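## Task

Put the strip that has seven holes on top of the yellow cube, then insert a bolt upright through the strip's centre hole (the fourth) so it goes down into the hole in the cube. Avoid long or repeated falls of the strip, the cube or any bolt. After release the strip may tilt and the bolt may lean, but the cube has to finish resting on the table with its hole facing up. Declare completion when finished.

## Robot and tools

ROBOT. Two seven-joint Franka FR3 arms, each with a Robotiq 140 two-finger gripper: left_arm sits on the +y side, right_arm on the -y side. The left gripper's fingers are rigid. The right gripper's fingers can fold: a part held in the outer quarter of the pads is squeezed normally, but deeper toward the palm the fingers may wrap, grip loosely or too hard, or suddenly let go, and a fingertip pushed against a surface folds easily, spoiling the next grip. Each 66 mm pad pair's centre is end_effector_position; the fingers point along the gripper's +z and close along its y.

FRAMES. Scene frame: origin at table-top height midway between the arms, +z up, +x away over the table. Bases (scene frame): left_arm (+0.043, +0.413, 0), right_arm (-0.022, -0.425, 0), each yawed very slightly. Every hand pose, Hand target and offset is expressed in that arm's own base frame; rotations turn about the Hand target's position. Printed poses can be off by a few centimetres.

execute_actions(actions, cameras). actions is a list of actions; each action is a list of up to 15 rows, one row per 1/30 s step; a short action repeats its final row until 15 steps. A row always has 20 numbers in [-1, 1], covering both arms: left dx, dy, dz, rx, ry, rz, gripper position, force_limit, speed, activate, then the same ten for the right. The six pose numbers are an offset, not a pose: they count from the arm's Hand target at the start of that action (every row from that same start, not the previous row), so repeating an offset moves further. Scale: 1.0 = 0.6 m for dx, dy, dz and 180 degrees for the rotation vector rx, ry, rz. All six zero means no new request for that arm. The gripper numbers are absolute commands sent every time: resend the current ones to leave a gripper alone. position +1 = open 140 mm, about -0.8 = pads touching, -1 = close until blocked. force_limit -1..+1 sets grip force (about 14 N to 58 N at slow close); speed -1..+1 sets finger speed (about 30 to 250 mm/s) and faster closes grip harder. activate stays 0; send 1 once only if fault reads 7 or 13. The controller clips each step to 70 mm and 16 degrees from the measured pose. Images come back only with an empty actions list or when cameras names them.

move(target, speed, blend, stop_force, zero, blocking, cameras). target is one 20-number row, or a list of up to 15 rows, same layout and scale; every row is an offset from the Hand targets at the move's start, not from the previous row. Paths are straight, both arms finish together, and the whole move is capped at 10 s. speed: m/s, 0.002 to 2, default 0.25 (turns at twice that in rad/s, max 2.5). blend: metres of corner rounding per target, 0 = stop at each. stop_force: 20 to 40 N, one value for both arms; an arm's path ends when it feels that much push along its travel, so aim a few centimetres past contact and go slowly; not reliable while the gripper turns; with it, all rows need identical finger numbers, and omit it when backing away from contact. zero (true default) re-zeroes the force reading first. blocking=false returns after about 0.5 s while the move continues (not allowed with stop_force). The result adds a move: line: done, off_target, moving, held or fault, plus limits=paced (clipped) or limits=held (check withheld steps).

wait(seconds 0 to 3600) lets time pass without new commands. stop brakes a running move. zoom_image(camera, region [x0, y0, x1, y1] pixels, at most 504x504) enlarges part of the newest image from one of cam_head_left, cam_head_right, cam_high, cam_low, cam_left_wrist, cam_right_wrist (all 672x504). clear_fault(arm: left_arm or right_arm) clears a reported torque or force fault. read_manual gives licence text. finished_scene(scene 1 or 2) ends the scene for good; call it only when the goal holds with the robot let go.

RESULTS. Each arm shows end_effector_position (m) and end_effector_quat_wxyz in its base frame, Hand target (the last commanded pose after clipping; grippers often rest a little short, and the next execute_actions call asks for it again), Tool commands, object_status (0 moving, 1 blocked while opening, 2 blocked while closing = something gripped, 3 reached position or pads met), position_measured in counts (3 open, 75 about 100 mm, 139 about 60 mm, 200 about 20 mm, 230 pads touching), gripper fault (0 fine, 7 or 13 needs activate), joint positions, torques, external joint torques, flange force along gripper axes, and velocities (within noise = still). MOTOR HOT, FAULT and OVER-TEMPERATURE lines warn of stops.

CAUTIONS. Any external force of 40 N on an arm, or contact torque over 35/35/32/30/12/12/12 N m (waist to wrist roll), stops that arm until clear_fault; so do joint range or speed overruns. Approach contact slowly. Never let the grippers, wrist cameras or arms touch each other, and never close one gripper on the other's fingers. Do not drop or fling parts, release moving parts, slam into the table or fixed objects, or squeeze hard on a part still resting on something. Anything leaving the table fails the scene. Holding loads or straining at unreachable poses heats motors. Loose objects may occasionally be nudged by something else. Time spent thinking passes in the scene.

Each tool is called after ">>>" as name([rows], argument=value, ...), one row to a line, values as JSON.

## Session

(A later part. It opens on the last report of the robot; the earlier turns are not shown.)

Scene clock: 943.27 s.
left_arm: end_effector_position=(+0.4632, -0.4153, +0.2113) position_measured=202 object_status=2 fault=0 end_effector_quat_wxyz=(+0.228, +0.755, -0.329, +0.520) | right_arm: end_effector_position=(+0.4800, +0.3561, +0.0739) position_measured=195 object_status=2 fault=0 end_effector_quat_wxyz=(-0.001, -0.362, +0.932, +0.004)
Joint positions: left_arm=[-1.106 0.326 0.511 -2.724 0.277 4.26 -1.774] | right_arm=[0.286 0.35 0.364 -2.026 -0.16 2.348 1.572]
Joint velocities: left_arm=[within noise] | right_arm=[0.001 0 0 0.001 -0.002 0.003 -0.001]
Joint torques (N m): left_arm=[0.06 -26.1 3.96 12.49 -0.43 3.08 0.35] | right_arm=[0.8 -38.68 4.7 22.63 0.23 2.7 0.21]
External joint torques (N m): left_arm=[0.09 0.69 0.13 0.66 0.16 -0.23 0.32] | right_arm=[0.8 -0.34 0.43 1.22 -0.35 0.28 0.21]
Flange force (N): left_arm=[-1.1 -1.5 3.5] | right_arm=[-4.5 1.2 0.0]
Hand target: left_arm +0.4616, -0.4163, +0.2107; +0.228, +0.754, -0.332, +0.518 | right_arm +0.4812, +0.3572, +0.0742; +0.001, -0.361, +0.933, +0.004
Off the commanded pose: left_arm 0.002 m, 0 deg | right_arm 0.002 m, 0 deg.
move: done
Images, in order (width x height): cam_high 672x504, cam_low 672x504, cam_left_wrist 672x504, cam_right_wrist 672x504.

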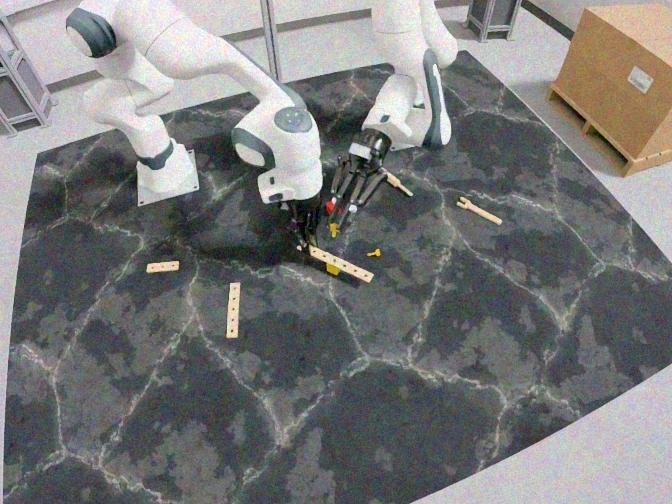

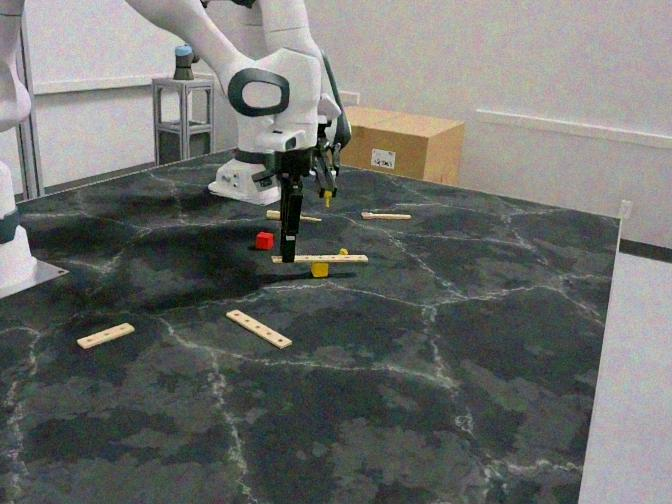

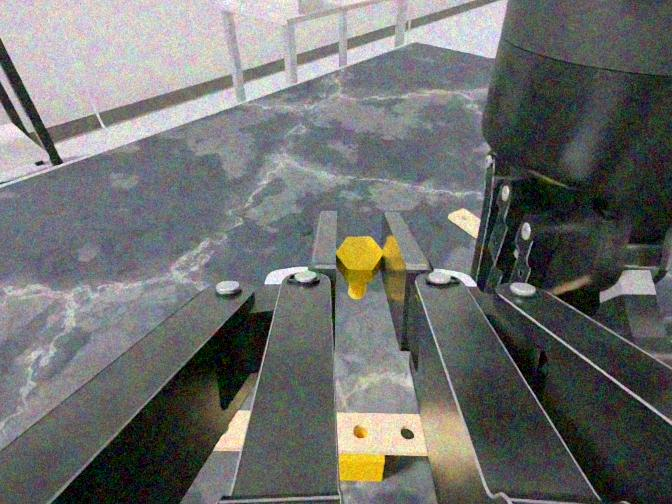

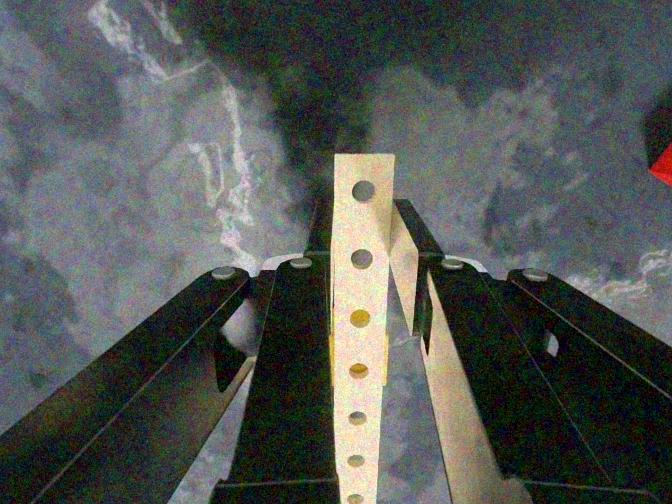

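>>> zoom_image(camera="cam_left_wrist", region=[335, 405, 395, 465])

>>> zoom_image(camera="cam_right_wrist", region=[325, 290, 395, 400])

Scaled by 8.400 from the camera's image (finer frame: 960x720).

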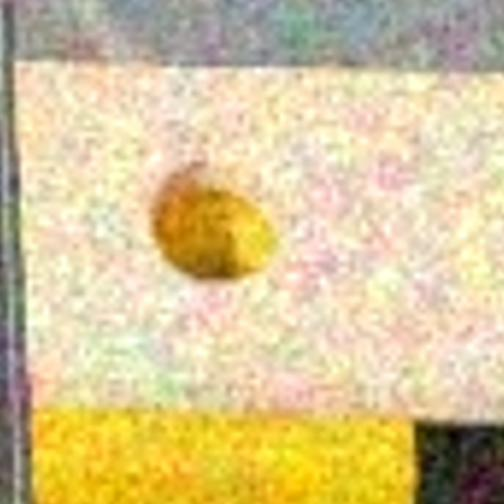

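Scaled by 4.582 from the camera's image (finer frame: 960x720).

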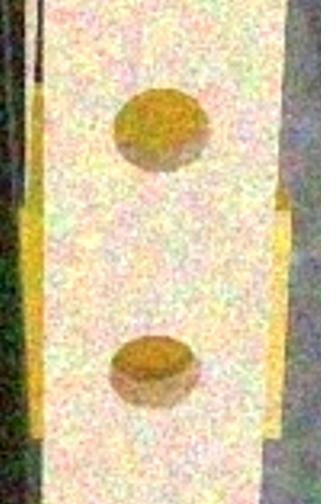

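>>> move(target=[0,0,0,0,0,0,-1,-0.5,-1,0,0.0011,-0.0012,-0.0067,0,0,0,-1,-0.5,-1,0], speed=0.02, cameras=["cam_left_wrist","cam_right_wrist","cam_low"])

>>> zoom_image(camera="cam_left_wrist", region=[335, 405, 395, 465])

>>> zoom_image(camera="cam_low", region=[260, 220, 380, 300])

>>> zoom_image(camera="cam_right_wrist", region=[325, 290, 395, 400])

Scene clock: 992.27 s.
left_arm: end_effector_position=(+0.4632, -0.4153, +0.2113) position_measured=202 object_status=2 fault=0 end_effector_quat_wxyz=(+0.228, +0.755, -0.329, +0.520) | right_arm: end_effector_position=(+0.4814, +0.3558, +0.0706) position_measured=195 object_status=2 fault=0 end_effector_quat_wxyz=(+0.000, -0.362, +0.932, +0.004)
Joint positions: left_arm=[-1.106 0.326 0.511 -2.724 0.277 4.26 -1.774] | right_arm=[0.287 0.357 0.361 -2.026 -0.163 2.356 1.572]
Joint velocities: left_arm=[within noise] | right_arm=[0.003 0 -0.001 0 -0.001 0.004 0.001]
Joint torques (N m): left_arm=[0.08 -26.06 3.97 12.54 -0.43 3.08 0.32] | right_arm=[1.3 -38.55 4.81 21.77 0.22 2.71 0.25]
External joint torques (N m): left_arm=[0.18 0.77 0.19 0.68 0.14 -0.23 0.29] | right_arm=[1.16 -0.06 0.37 0.45 -0.36 0.28 0.25]
Flange force (N): left_arm=[-1.4 -1.8 3.8] | right_arm=[-2.5 1.9 1.0]
Hand target: left_arm +0.4616, -0.4163, +0.2107; +0.228, +0.754, -0.332, +0.518 | right_arm +0.4818, +0.3565, +0.0702; +0.001, -0.361, +0.933, +0.004
Off the commanded pose: left_arm 0.002 m, 0 deg | right_arm 0.001 m, 0 deg.
move: done
Images, in order (width x height): cam_low 672x504, cam_left_wrist 672x504, cam_right_wrist 672x504.

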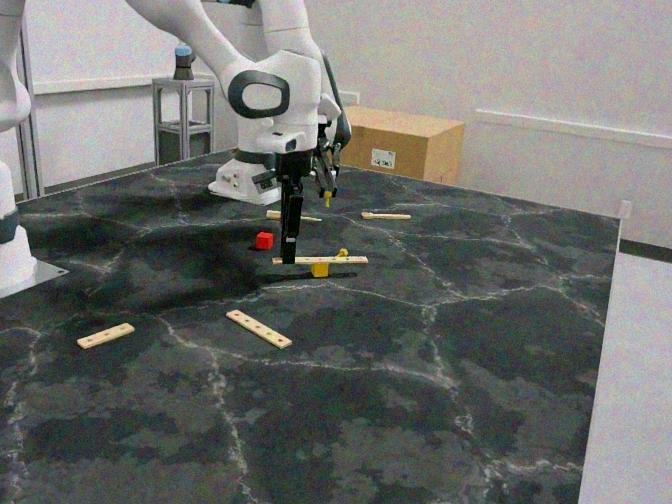

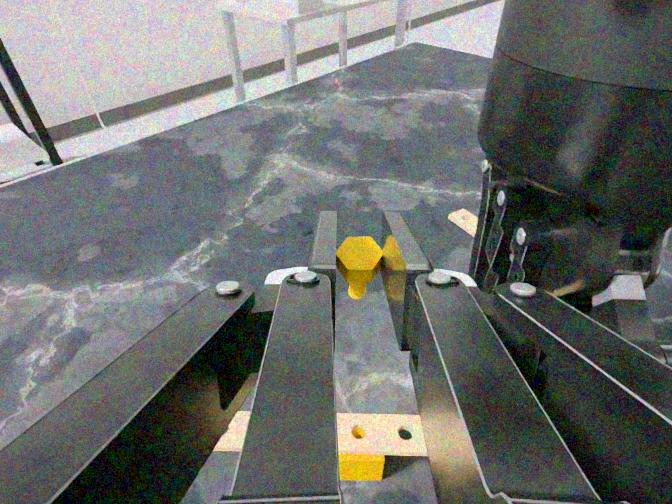

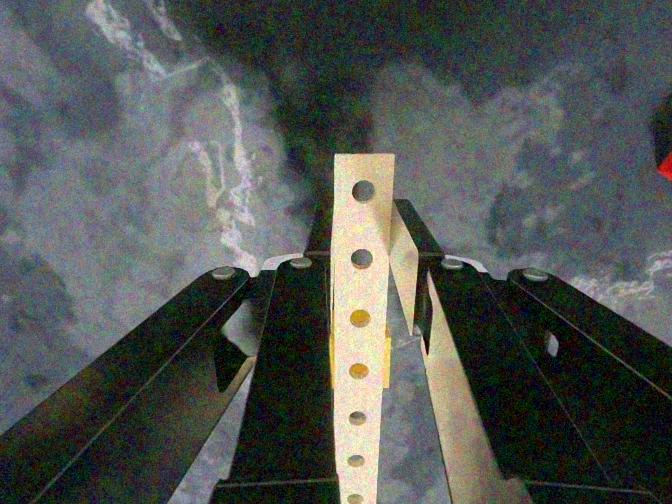

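Scaled by 8.400 from the camera's image (finer frame: 960x720).

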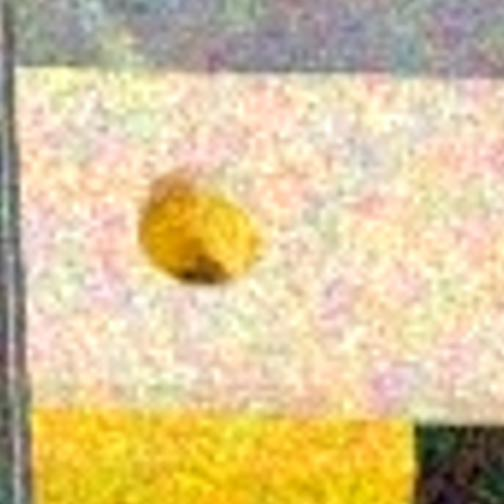

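Scaled by 4.200 from the camera's image (finer frame: 960x720).

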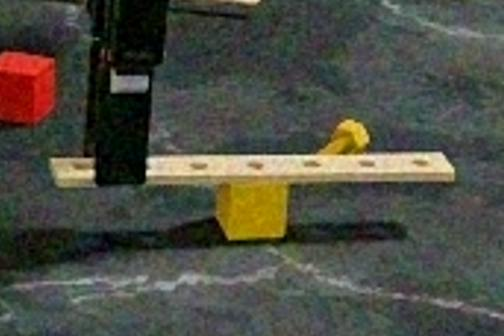

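Scaled by 4.582 from the camera's image (finer frame: 960x720).

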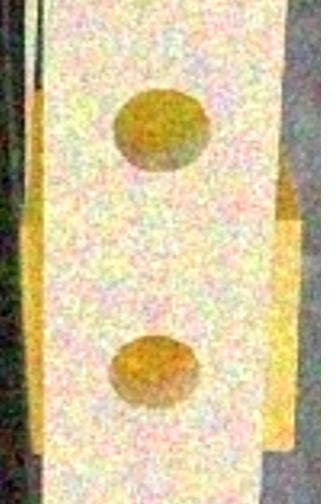

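>>> move(target=[0,0,0,0,0,0,-1,-0.5,-1,0,-0.0006,0.0006,-0.0083,0,0,0,-1,-0.5,-1,0], speed=0.015, cameras=["cam_left_wrist","cam_right_wrist","cam_low"])

>>> zoom_image(camera="cam_low", region=[260, 220, 380, 300])

>>> zoom_image(camera="cam_left_wrist", region=[335, 405, 395, 465])

Scene clock: 1010.50 s.
left_arm: end_effector_position=(+0.4632, -0.4153, +0.2113) position_measured=202 object_status=2 fault=0 end_effector_quat_wxyz=(+0.228, +0.755, -0.329, +0.520) | right_arm: end_effector_position=(+0.4829, +0.3574, +0.0681) position_measured=195 object_status=2 fault=0 end_effector_quat_wxyz=(+0.003, -0.363, +0.932, +0.005)
Joint positions: left_arm=[-1.106 0.326 0.511 -2.724 0.277 4.26 -1.774] | right_arm=[0.291 0.362 0.357 -2.026 -0.167 2.368 1.574]
Joint velocities: left_arm=[within noise] | right_arm=[0.002 0.001 -0.001 -0.002 0 0.003 0.002]
Joint torques (N m): left_arm=[0.09 -26.08 3.97 12.53 -0.42 3.08 0.37] | right_arm=[1.54 -37.27 4.42 20.75 0.22 2.58 0.2]
External joint torques (N m): left_arm=[0.26 0.66 0.27 0.67 0.13 -0.23 0.34] | right_arm=[1.41 1.41 -0.05 -0.52 -0.36 0.13 0.2]
Flange force (N): left_arm=[-1.1 -1.9 3.4] | right_arm=[-3.0 2.0 4.0]
Hand target: left_arm +0.4616, -0.4163, +0.2107; +0.228, +0.754, -0.332, +0.518 | right_arm +0.4815, +0.3569, +0.0652; +0.001, -0.361, +0.933, +0.004
Off the commanded pose: left_arm 0.002 m, 0 deg | right_arm 0.003 m, 0 deg.
move: done
Images, in order (width x height): cam_low 672x504, cam_left_wrist 672x504, cam_right_wrist 672x504.

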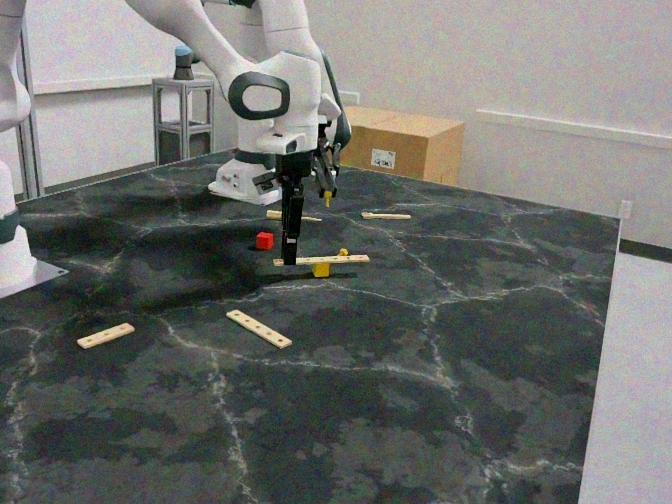

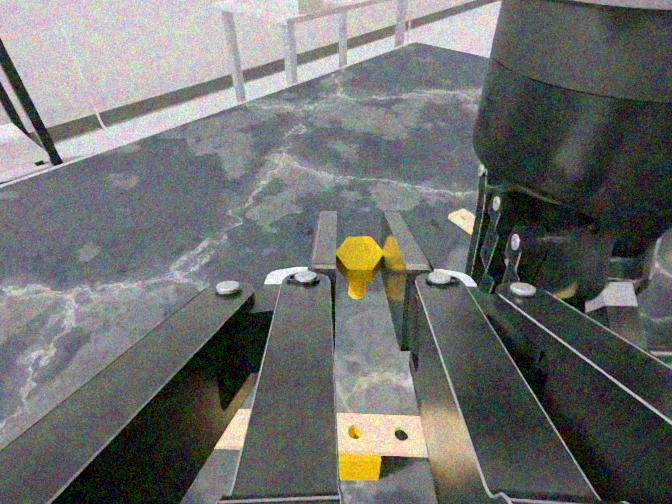

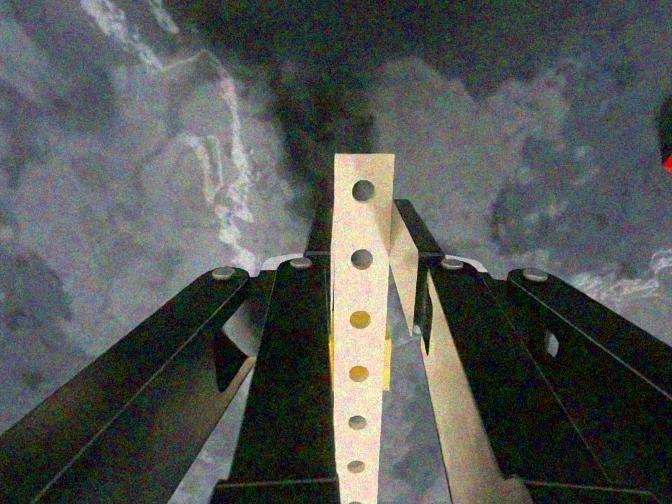

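Scaled by 4.200 from the camera's image (finer frame: 960x720).

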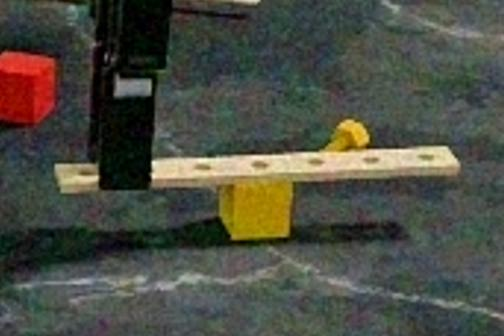

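Scaled by 8.400 from the camera's image (finer frame: 960x720).

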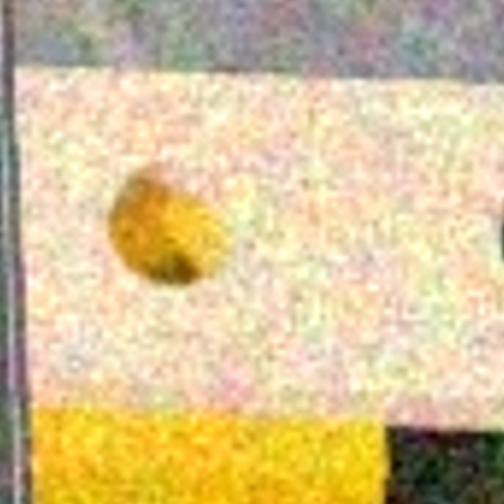

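>>> move(target=[0,0,0,0,0,0,-1,-0.5,-1,0,0,0,0.0075,0,0,0,-1,-0.5,-1,0], speed=0.02)

>>> move(target=[0,0,0,0,0,0,-1,-0.5,-1,0,0,0,0,0,0,0,-0.35,-0.5,-1,0], cameras=["cam_left_wrist","cam_right_wrist","cam_low"])

>>> zoom_image(camera="cam_low", region=[260, 220, 380, 300])

>>> zoom_image(camera="cam_left_wrist", region=[335, 405, 395, 465])

Scene clock: 1022.47 s.
left_arm: end_effector_position=(+0.4632, -0.4153, +0.2113) position_measured=202 object_status=2 fault=0 end_effector_quat_wxyz=(+0.228, +0.755, -0.329, +0.520) | right_arm: end_effector_position=(+0.4822, +0.3565, +0.0686) position_measured=195 object_status=2 fault=0 end_effector_quat_wxyz=(+0.001, -0.362, +0.932, +0.004)
Joint positions: left_arm=[-1.106 0.326 0.511 -2.724 0.277 4.26 -1.774] | right_arm=[0.292 0.361 0.357 -2.026 -0.167 2.363 1.575]
Joint velocities: left_arm=[within noise] | right_arm=[-0.001 -0.001 0.001 0 0 -0.005 0.001]
Joint torques (N m): left_arm=[0.05 -26.09 4.02 12.52 -0.43 3.08 0.35] | right_arm=[0.62 -40.19 5.33 21.58 0.83 2.31 0.12]
External joint torques (N m): left_arm=[0.3 0.64 0.39 0.7 0.1 -0.23 0.32] | right_arm=[0.55 -1.62 0.95 0.3 0.26 -0.12 0.12]
Flange force (N): left_arm=[-1.0 -2.1 3.4] | right_arm=[2.9 1.5 -3.6]
Hand target: left_arm +0.4616, -0.4163, +0.2107; +0.228, +0.754, -0.332, +0.518 | right_arm +0.4815, +0.3569, +0.0697; +0.001, -0.361, +0.933, +0.004
Off the commanded pose: left_arm 0.002 m, 0 deg | right_arm 0.001 m, 0 deg.
move: done

Scene clock: 1023.20 s.
left_arm: end_effector_position=(+0.4632, -0.4153, +0.2113) position_measured=202 object_status=2 fault=0 end_effector_quat_wxyz=(+0.228, +0.755, -0.329, +0.520) | right_arm: end_effector_position=(+0.4820, +0.3564, +0.0685) position_measured=173 object_status=0 fault=0 end_effector_quat_wxyz=(+0.001, -0.362, +0.932, +0.004)
Joint positions: left_arm=[-1.106 0.326 0.511 -2.724 0.277 4.26 -1.774] | right_arm=[0.292 0.361 0.357 -2.026 -0.167 2.362 1.575]
Joint torques (N m): left_arm=[0.07 -26.06 4.01 12.51 -0.44 3.08 0.35] | right_arm=[0.63 -39.9 5.35 21.64 0.84 2.36 0.12]
External joint torques (N m): left_arm=[0.16 0.73 0.22 0.65 0.14 -0.23 0.32] | right_arm=[0.45 -1.45 0.88 0.45 0.27 -0.06 0.12]
Flange force (N): left_arm=[-1.3 -1.7 3.5] | right_arm=[2.0 1.3 -3.3]
Hand target: left_arm +0.4616, -0.4163, +0.2107; +0.228, +0.754, -0.332, +0.518 | right_arm +0.4815, +0.3569, +0.0697; +0.001, -0.361, +0.933, +0.004
Off the commanded pose: left_arm 0.002 m, 0 deg | right_arm 0.001 m, 0 deg.
move: done
Images, in order (width x height): cam_low 672x504, cam_left_wrist 672x504, cam_right_wrist 672x504.

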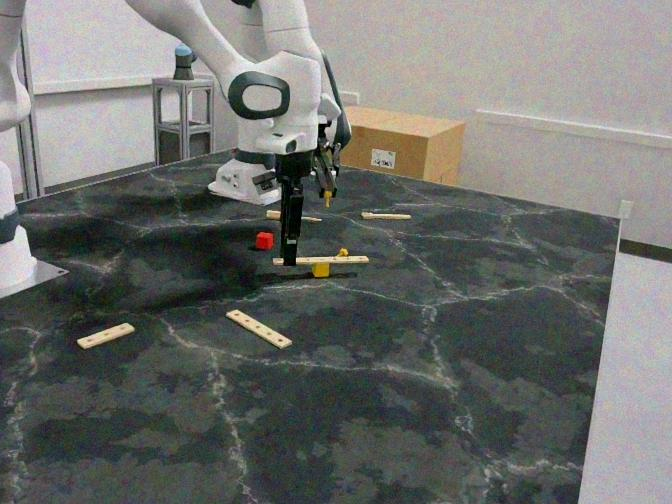

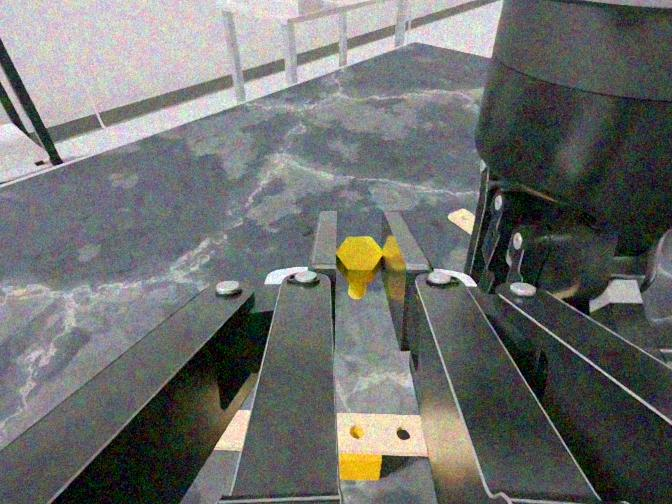

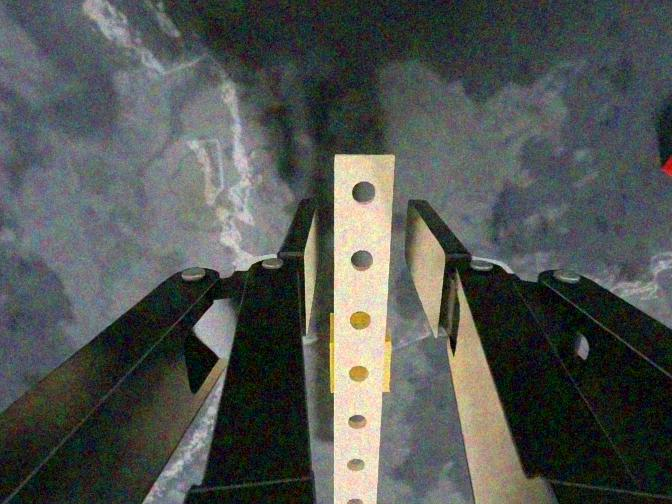

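Scaled by 4.200 from the camera's image (finer frame: 960x720).

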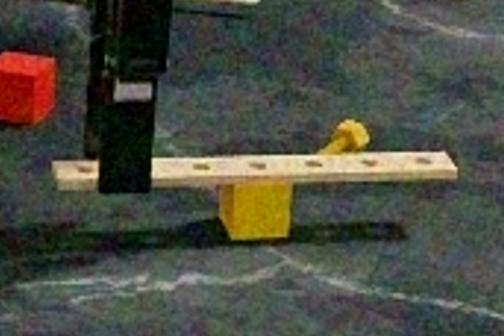

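Scaled by 8.400 from the camera's image (finer frame: 960x720).

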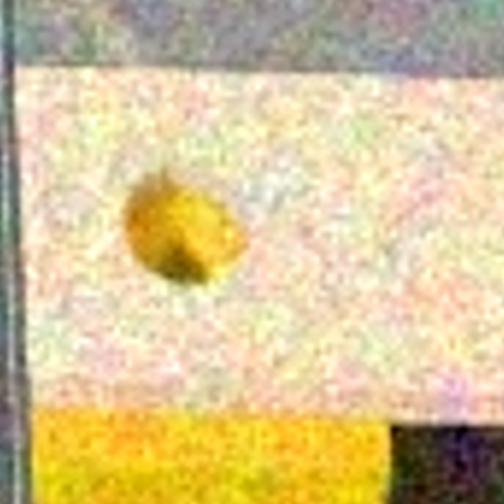

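>>> zoom_image(camera="cam_left_wrist", region=[320, 400, 430, 504])

>>> zoom_image(camera="cam_right_wrist", region=[310, 290, 410, 410])

Scaled by 4.582 from the camera's image (finer frame: 960x720).

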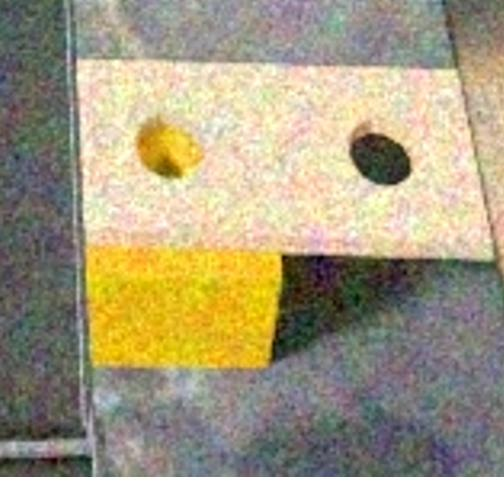

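Scaled by 4.200 from the camera's image (finer frame: 960x720).

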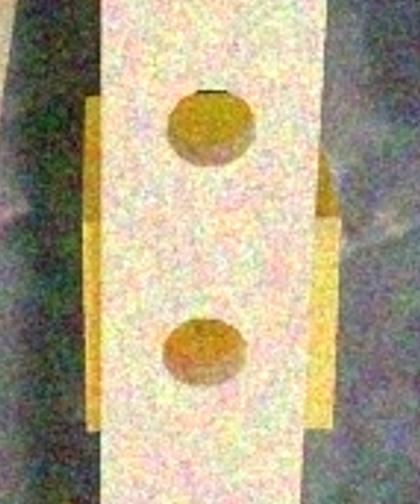

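>>> move(target=[0,0,0,0,0,0,-1,-0.5,-1,0,-0.0015,0.0015,0,0,0,0,-0.35,-0.5,-1,0], speed=0.02)

>>> move(target=[0,0,0,0,0,0,-1,-0.5,-1,0,0,0,0,0,0,0,-1,-0.5,-1,0])

>>> wait(seconds=1, cameras=["cam_left_wrist","cam_right_wrist","cam_low"])

>>> zoom_image(camera="cam_left_wrist", region=[320, 400, 430, 504])

>>> zoom_image(camera="cam_right_wrist", region=[310, 290, 410, 410])

Scene clock: 1047.73 s.
left_arm: end_effector_position=(+0.4632, -0.4153, +0.2113) position_measured=202 object_status=2 fault=0 end_effector_quat_wxyz=(+0.228, +0.755, -0.329, +0.520) | right_arm: end_effector_position=(+0.4819, +0.3566, +0.0687) position_measured=173 object_status=3 fault=0 end_effector_quat_wxyz=(+0.001, -0.363, +0.932, +0.004)
Joint positions: left_arm=[-1.106 0.326 0.511 -2.724 0.277 4.26 -1.774] | right_arm=[0.292 0.36 0.357 -2.026 -0.167 2.362 1.575]
Joint torques (N m): left_arm=[0.07 -26.08 3.99 12.52 -0.43 3.07 0.35] | right_arm=[1.12 -39.96 5.54 21.33 0.78 2.4 0.19]
External joint torques (N m): left_arm=[0.29 0.67 0.33 0.69 0.12 -0.23 0.33] | right_arm=[0.95 -1.19 1.05 -0.06 0.21 -0.05 0.19]
Flange force (N): left_arm=[-1.1 -2.0 3.5] | right_arm=[2.9 2.2 -2.4]
Hand target: left_arm +0.4616, -0.4163, +0.2107; +0.228, +0.754, -0.332, +0.518 | right_arm +0.4806, +0.3578, +0.0697; +0.001, -0.361, +0.933, +0.004
Off the commanded pose: left_arm 0.002 m, 0 deg | right_arm 0.002 m, 0 deg.
move: done

Scene clock: 1048.43 s.
left_arm: end_effector_position=(+0.4632, -0.4153, +0.2113) position_measured=202 object_status=2 fault=0 end_effector_quat_wxyz=(+0.228, +0.755, -0.329, +0.520) | right_arm: end_effector_position=(+0.4819, +0.3567, +0.0688) position_measured=195 object_status=0 fault=0 end_effector_quat_wxyz=(+0.001, -0.363, +0.932, +0.004)
Joint positions: left_arm=[-1.106 0.326 0.511 -2.724 0.277 4.26 -1.774] | right_arm=[0.292 0.36 0.357 -2.026 -0.167 2.362 1.575]
Joint torques (N m): left_arm=[0.06 -26.1 4 12.51 -0.44 3.08 0.36] | right_arm=[1.08 -39.89 5.53 21.36 0.79 2.4 0.21]
External joint torques (N m): left_arm=[0.17 0.69 0.23 0.65 0.14 -0.23 0.33] | right_arm=[0.99 -1.31 1.13 0.09 0.21 -0.04 0.21]
Flange force (N): left_arm=[-1.2 -1.7 3.4] | right_arm=[2.6 2.3 -2.6]
Hand target: left_arm +0.4616, -0.4163, +0.2107; +0.228, +0.754, -0.332, +0.518 | right_arm +0.4806, +0.3578, +0.0697; +0.001, -0.361, +0.933, +0.004
Off the commanded pose: left_arm 0.002 m, 0 deg | right_arm 0.002 m, 0 deg.
move: done

Scene clock: 1049.43 s.
left_arm: end_effector_position=(+0.4632, -0.4153, +0.2113) position_measured=202 object_status=2 fault=0 end_effector_quat_wxyz=(+0.228, +0.755, -0.329, +0.520) | right_arm: end_effector_position=(+0.4819, +0.3567, +0.0688) position_measured=195 object_status=2 fault=0 end_effector_quat_wxyz=(+0.001, -0.363, +0.932, +0.004)
Joint positions: left_arm=[-1.106 0.326 0.511 -2.724 0.277 4.26 -1.774] | right_arm=[0.292 0.36 0.357 -2.026 -0.167 2.362 1.575]
Joint torques (N m): left_arm=[0.1 -26.05 4.01 12.51 -0.43 3.08 0.34] | right_arm=[1.12 -39.9 5.55 21.37 0.79 2.4 0.24]
External joint torques (N m): left_arm=[0.21 0.73 0.25 0.71 0.14 -0.23 0.31] | right_arm=[1.11 -1.28 1.21 0.05 0.22 -0.04 0.24]
Flange force (N): left_arm=[-1.3 -1.9 3.8] | right_arm=[2.6 2.5 -2.6]
Hand target: left_arm +0.4616, -0.4163, +0.2107; +0.228, +0.754, -0.332, +0.518 | right_arm +0.4806, +0.3578, +0.0697; +0.001, -0.361, +0.933, +0.004
Tool commands: left_gripper/position=-1.0 left_gripper/force_limit=-0.5 left_gripper/speed=-1.0 left_gripper/activate=+0.0 right_gripper/position=-1.0 right_gripper/force_limit=-0.5 right_gripper/speed=-1.0 right_gripper/activate=+0.0
Off the commanded pose: left_arm 0.002 m, 0 deg | right_arm 0.002 m, 0 deg.
wait: 1.00 s; at rest by 0.17 s
Images, in order (width x height): cam_low 672x504, cam_left_wrist 672x504, cam_right_wrist 672x504.

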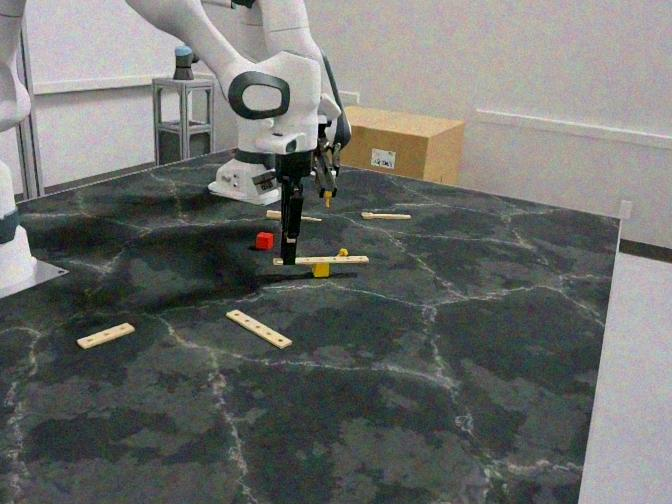

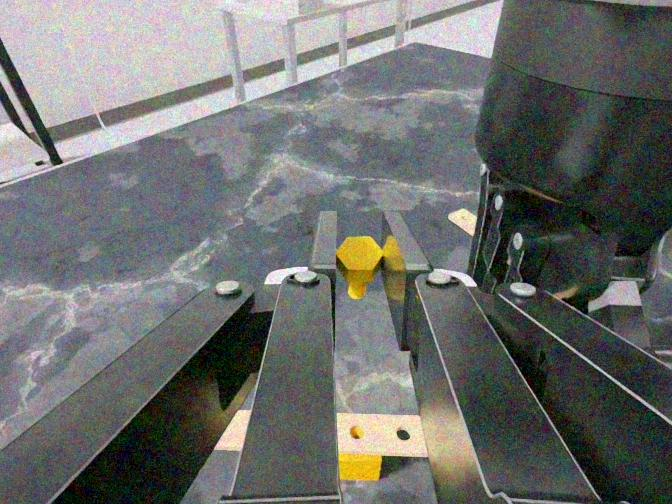

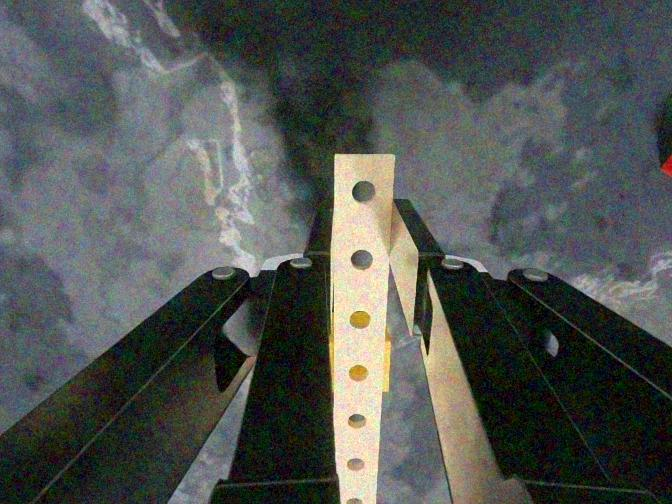

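Scaled by 4.582 from the camera's image (finer frame: 960x720).

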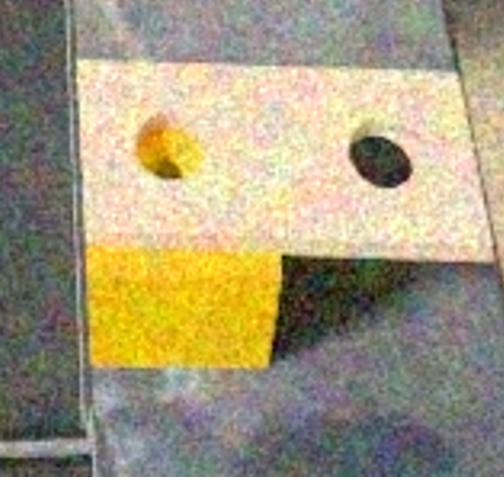

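Scaled by 4.200 from the camera's image (finer frame: 960x720).

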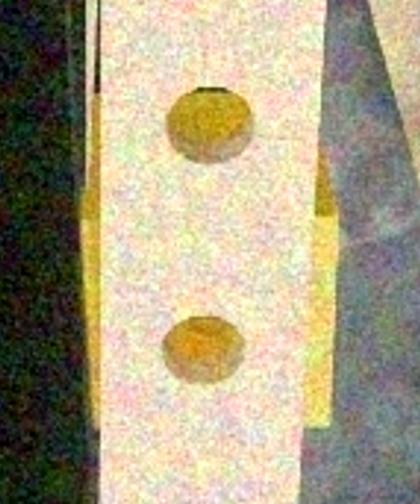

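>>> move(target=[-0.0058,0.0013,-0.1738,0,0,0,-1,-0.5,-1,0,0,0,0,0,0,0,-1,-0.5,-1,0], speed=0.08, cameras=["cam_left_wrist","cam_low","cam_high","cam_right_wrist"])

>>> zoom_image(camera="cam_left_wrist", region=[310, 230, 410, 380])

>>> zoom_image(camera="cam_low", region=[260, 200, 380, 300])

>>> zoom_image(camera="cam_high", region=[290, 210, 390, 290])

Scene clock: 1074.70 s.
left_arm: end_effector_position=(+0.4565, -0.4162, +0.1049) position_measured=202 object_status=2 fault=0 end_effector_quat_wxyz=(+0.227, +0.755, -0.336, +0.516) | right_arm: end_effector_position=(+0.4819, +0.3567, +0.0688) position_measured=195 object_status=2 fault=0 end_effector_quat_wxyz=(+0.001, -0.363, +0.932, +0.004)
Joint positions: left_arm=[-1.031 0.719 0.389 -2.594 0.187 4.508 -1.807] | right_arm=[0.292 0.36 0.357 -2.026 -0.167 2.362 1.575]
Joint torques (N m): left_arm=[0.66 -30.37 6.13 7.57 -1.32 3.59 -0.05] | right_arm=[1.09 -39.9 5.52 21.37 0.8 2.39 0.22]
External joint torques (N m): left_arm=[0.88 2.39 -0.35 1.34 -0.5 0.29 -0.08] | right_arm=[1.08 -1.35 1.2 0.09 0.23 -0.04 0.22]
Flange force (N): left_arm=[-10.7 -2.0 8.0] | right_arm=[2.7 2.5 -2.7]
Hand target: left_arm +0.4581, -0.4155, +0.1064; +0.228, +0.754, -0.332, +0.518 | right_arm +0.4806, +0.3578, +0.0697; +0.001, -0.361, +0.933, +0.004
Off the commanded pose: left_arm 0.002 m, 0 deg | right_arm 0.002 m, 0 deg.
move: done
Images, in order (width x height): cam_high 672x504, cam_low 672x504, cam_left_wrist 672x504, cam_right_wrist 672x504.

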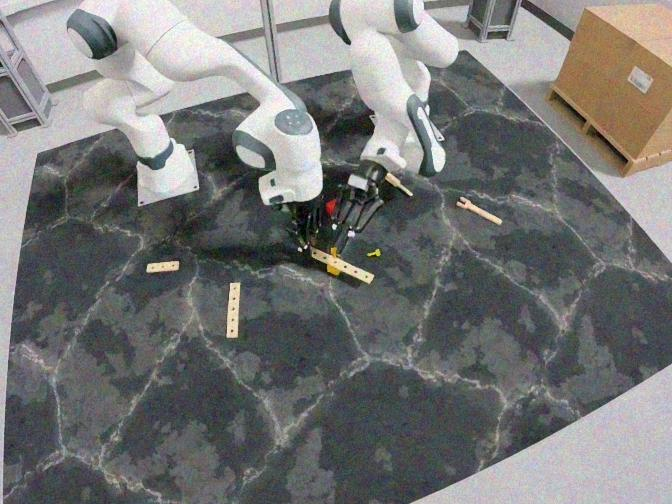

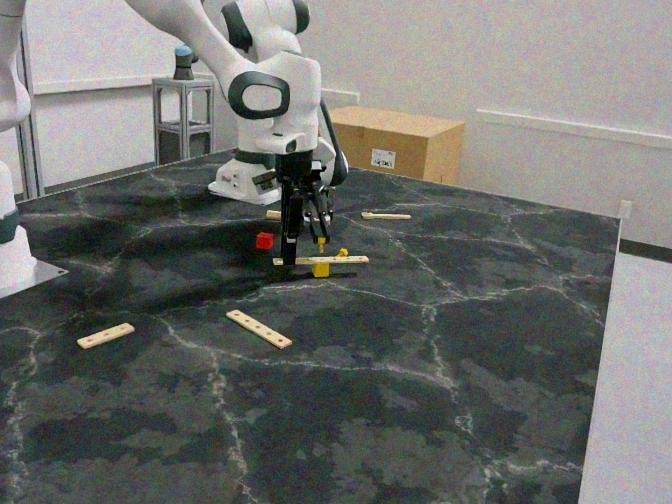

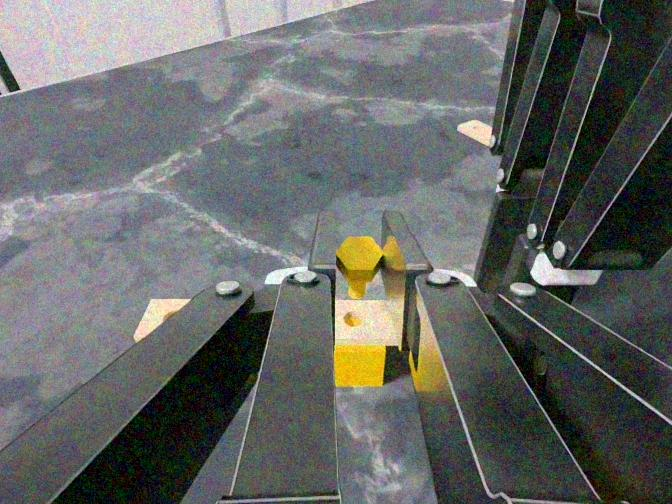

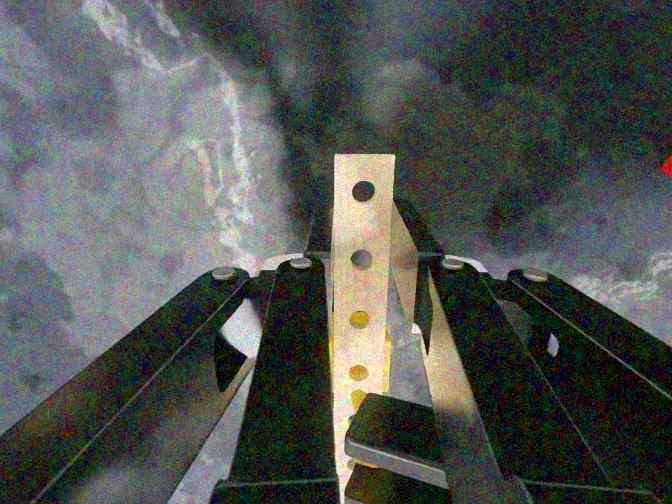

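Scaled by 3.360 from the camera's image (finer frame: 960x720).

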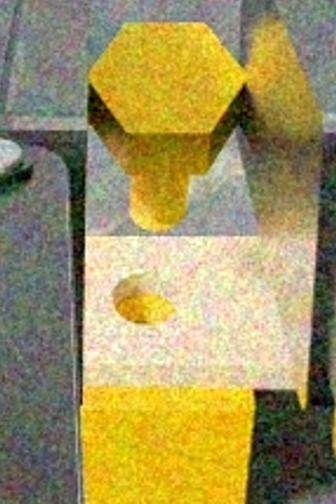

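Scaled by 4.200 from the camera's image (finer frame: 960x720).

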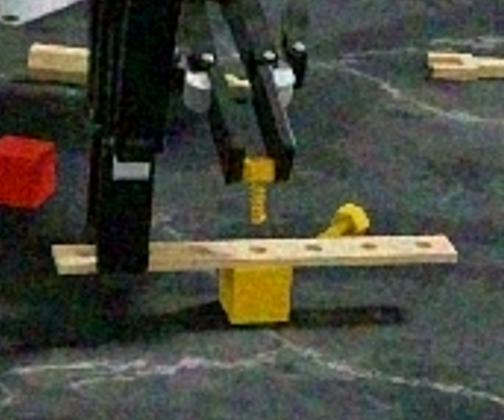

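Scaled by 5.040 from the camera's image (finer frame: 960x720).

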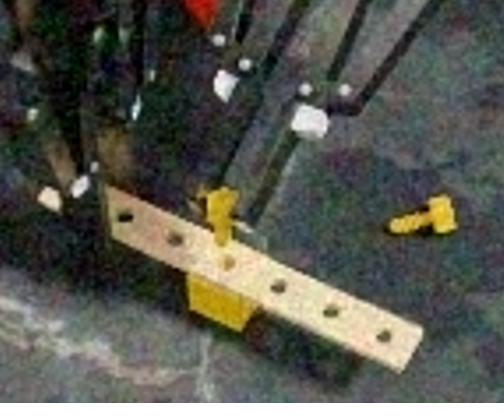

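>>> zoom_image(camera="cam_left_wrist", region=[325, 280, 395, 350])

>>> zoom_image(camera="cam_low", region=[295, 230, 345, 280])

Scaled by 7.200 from the camera's image (finer frame: 960x720).

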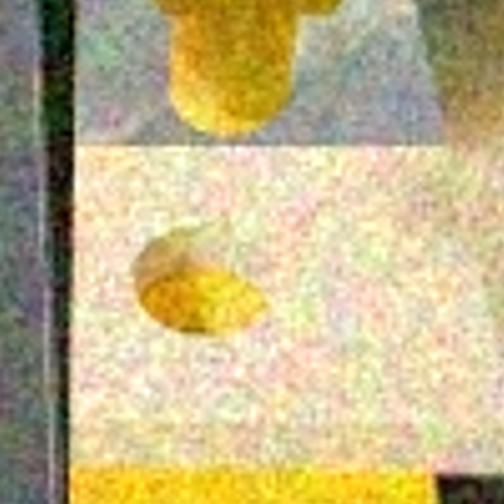

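Scaled by 10.080 from the camera's image (finer frame: 960x720).

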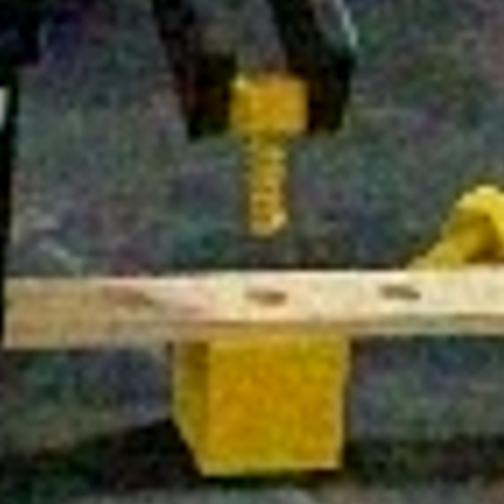

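>>> zoom_image(camera="cam_high", region=[315, 238, 355, 278])

>>> zoom_image(camera="cam_right_wrist", region=[310, 340, 410, 440])

Scaled by 12.600 from the camera's image (finer frame: 960x720).

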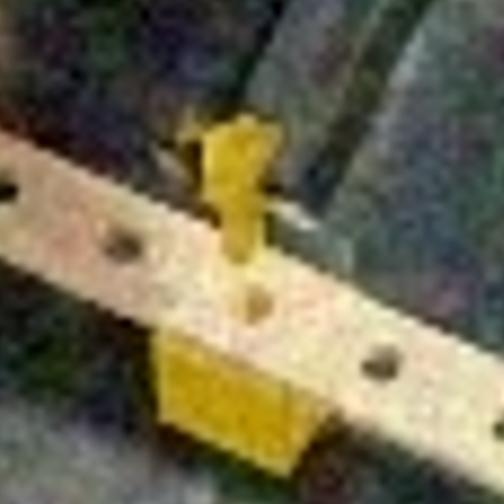

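Scaled by 5.040 from the camera's image (finer frame: 960x720).

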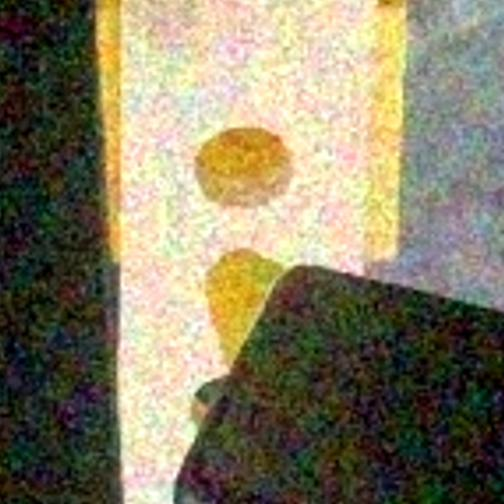

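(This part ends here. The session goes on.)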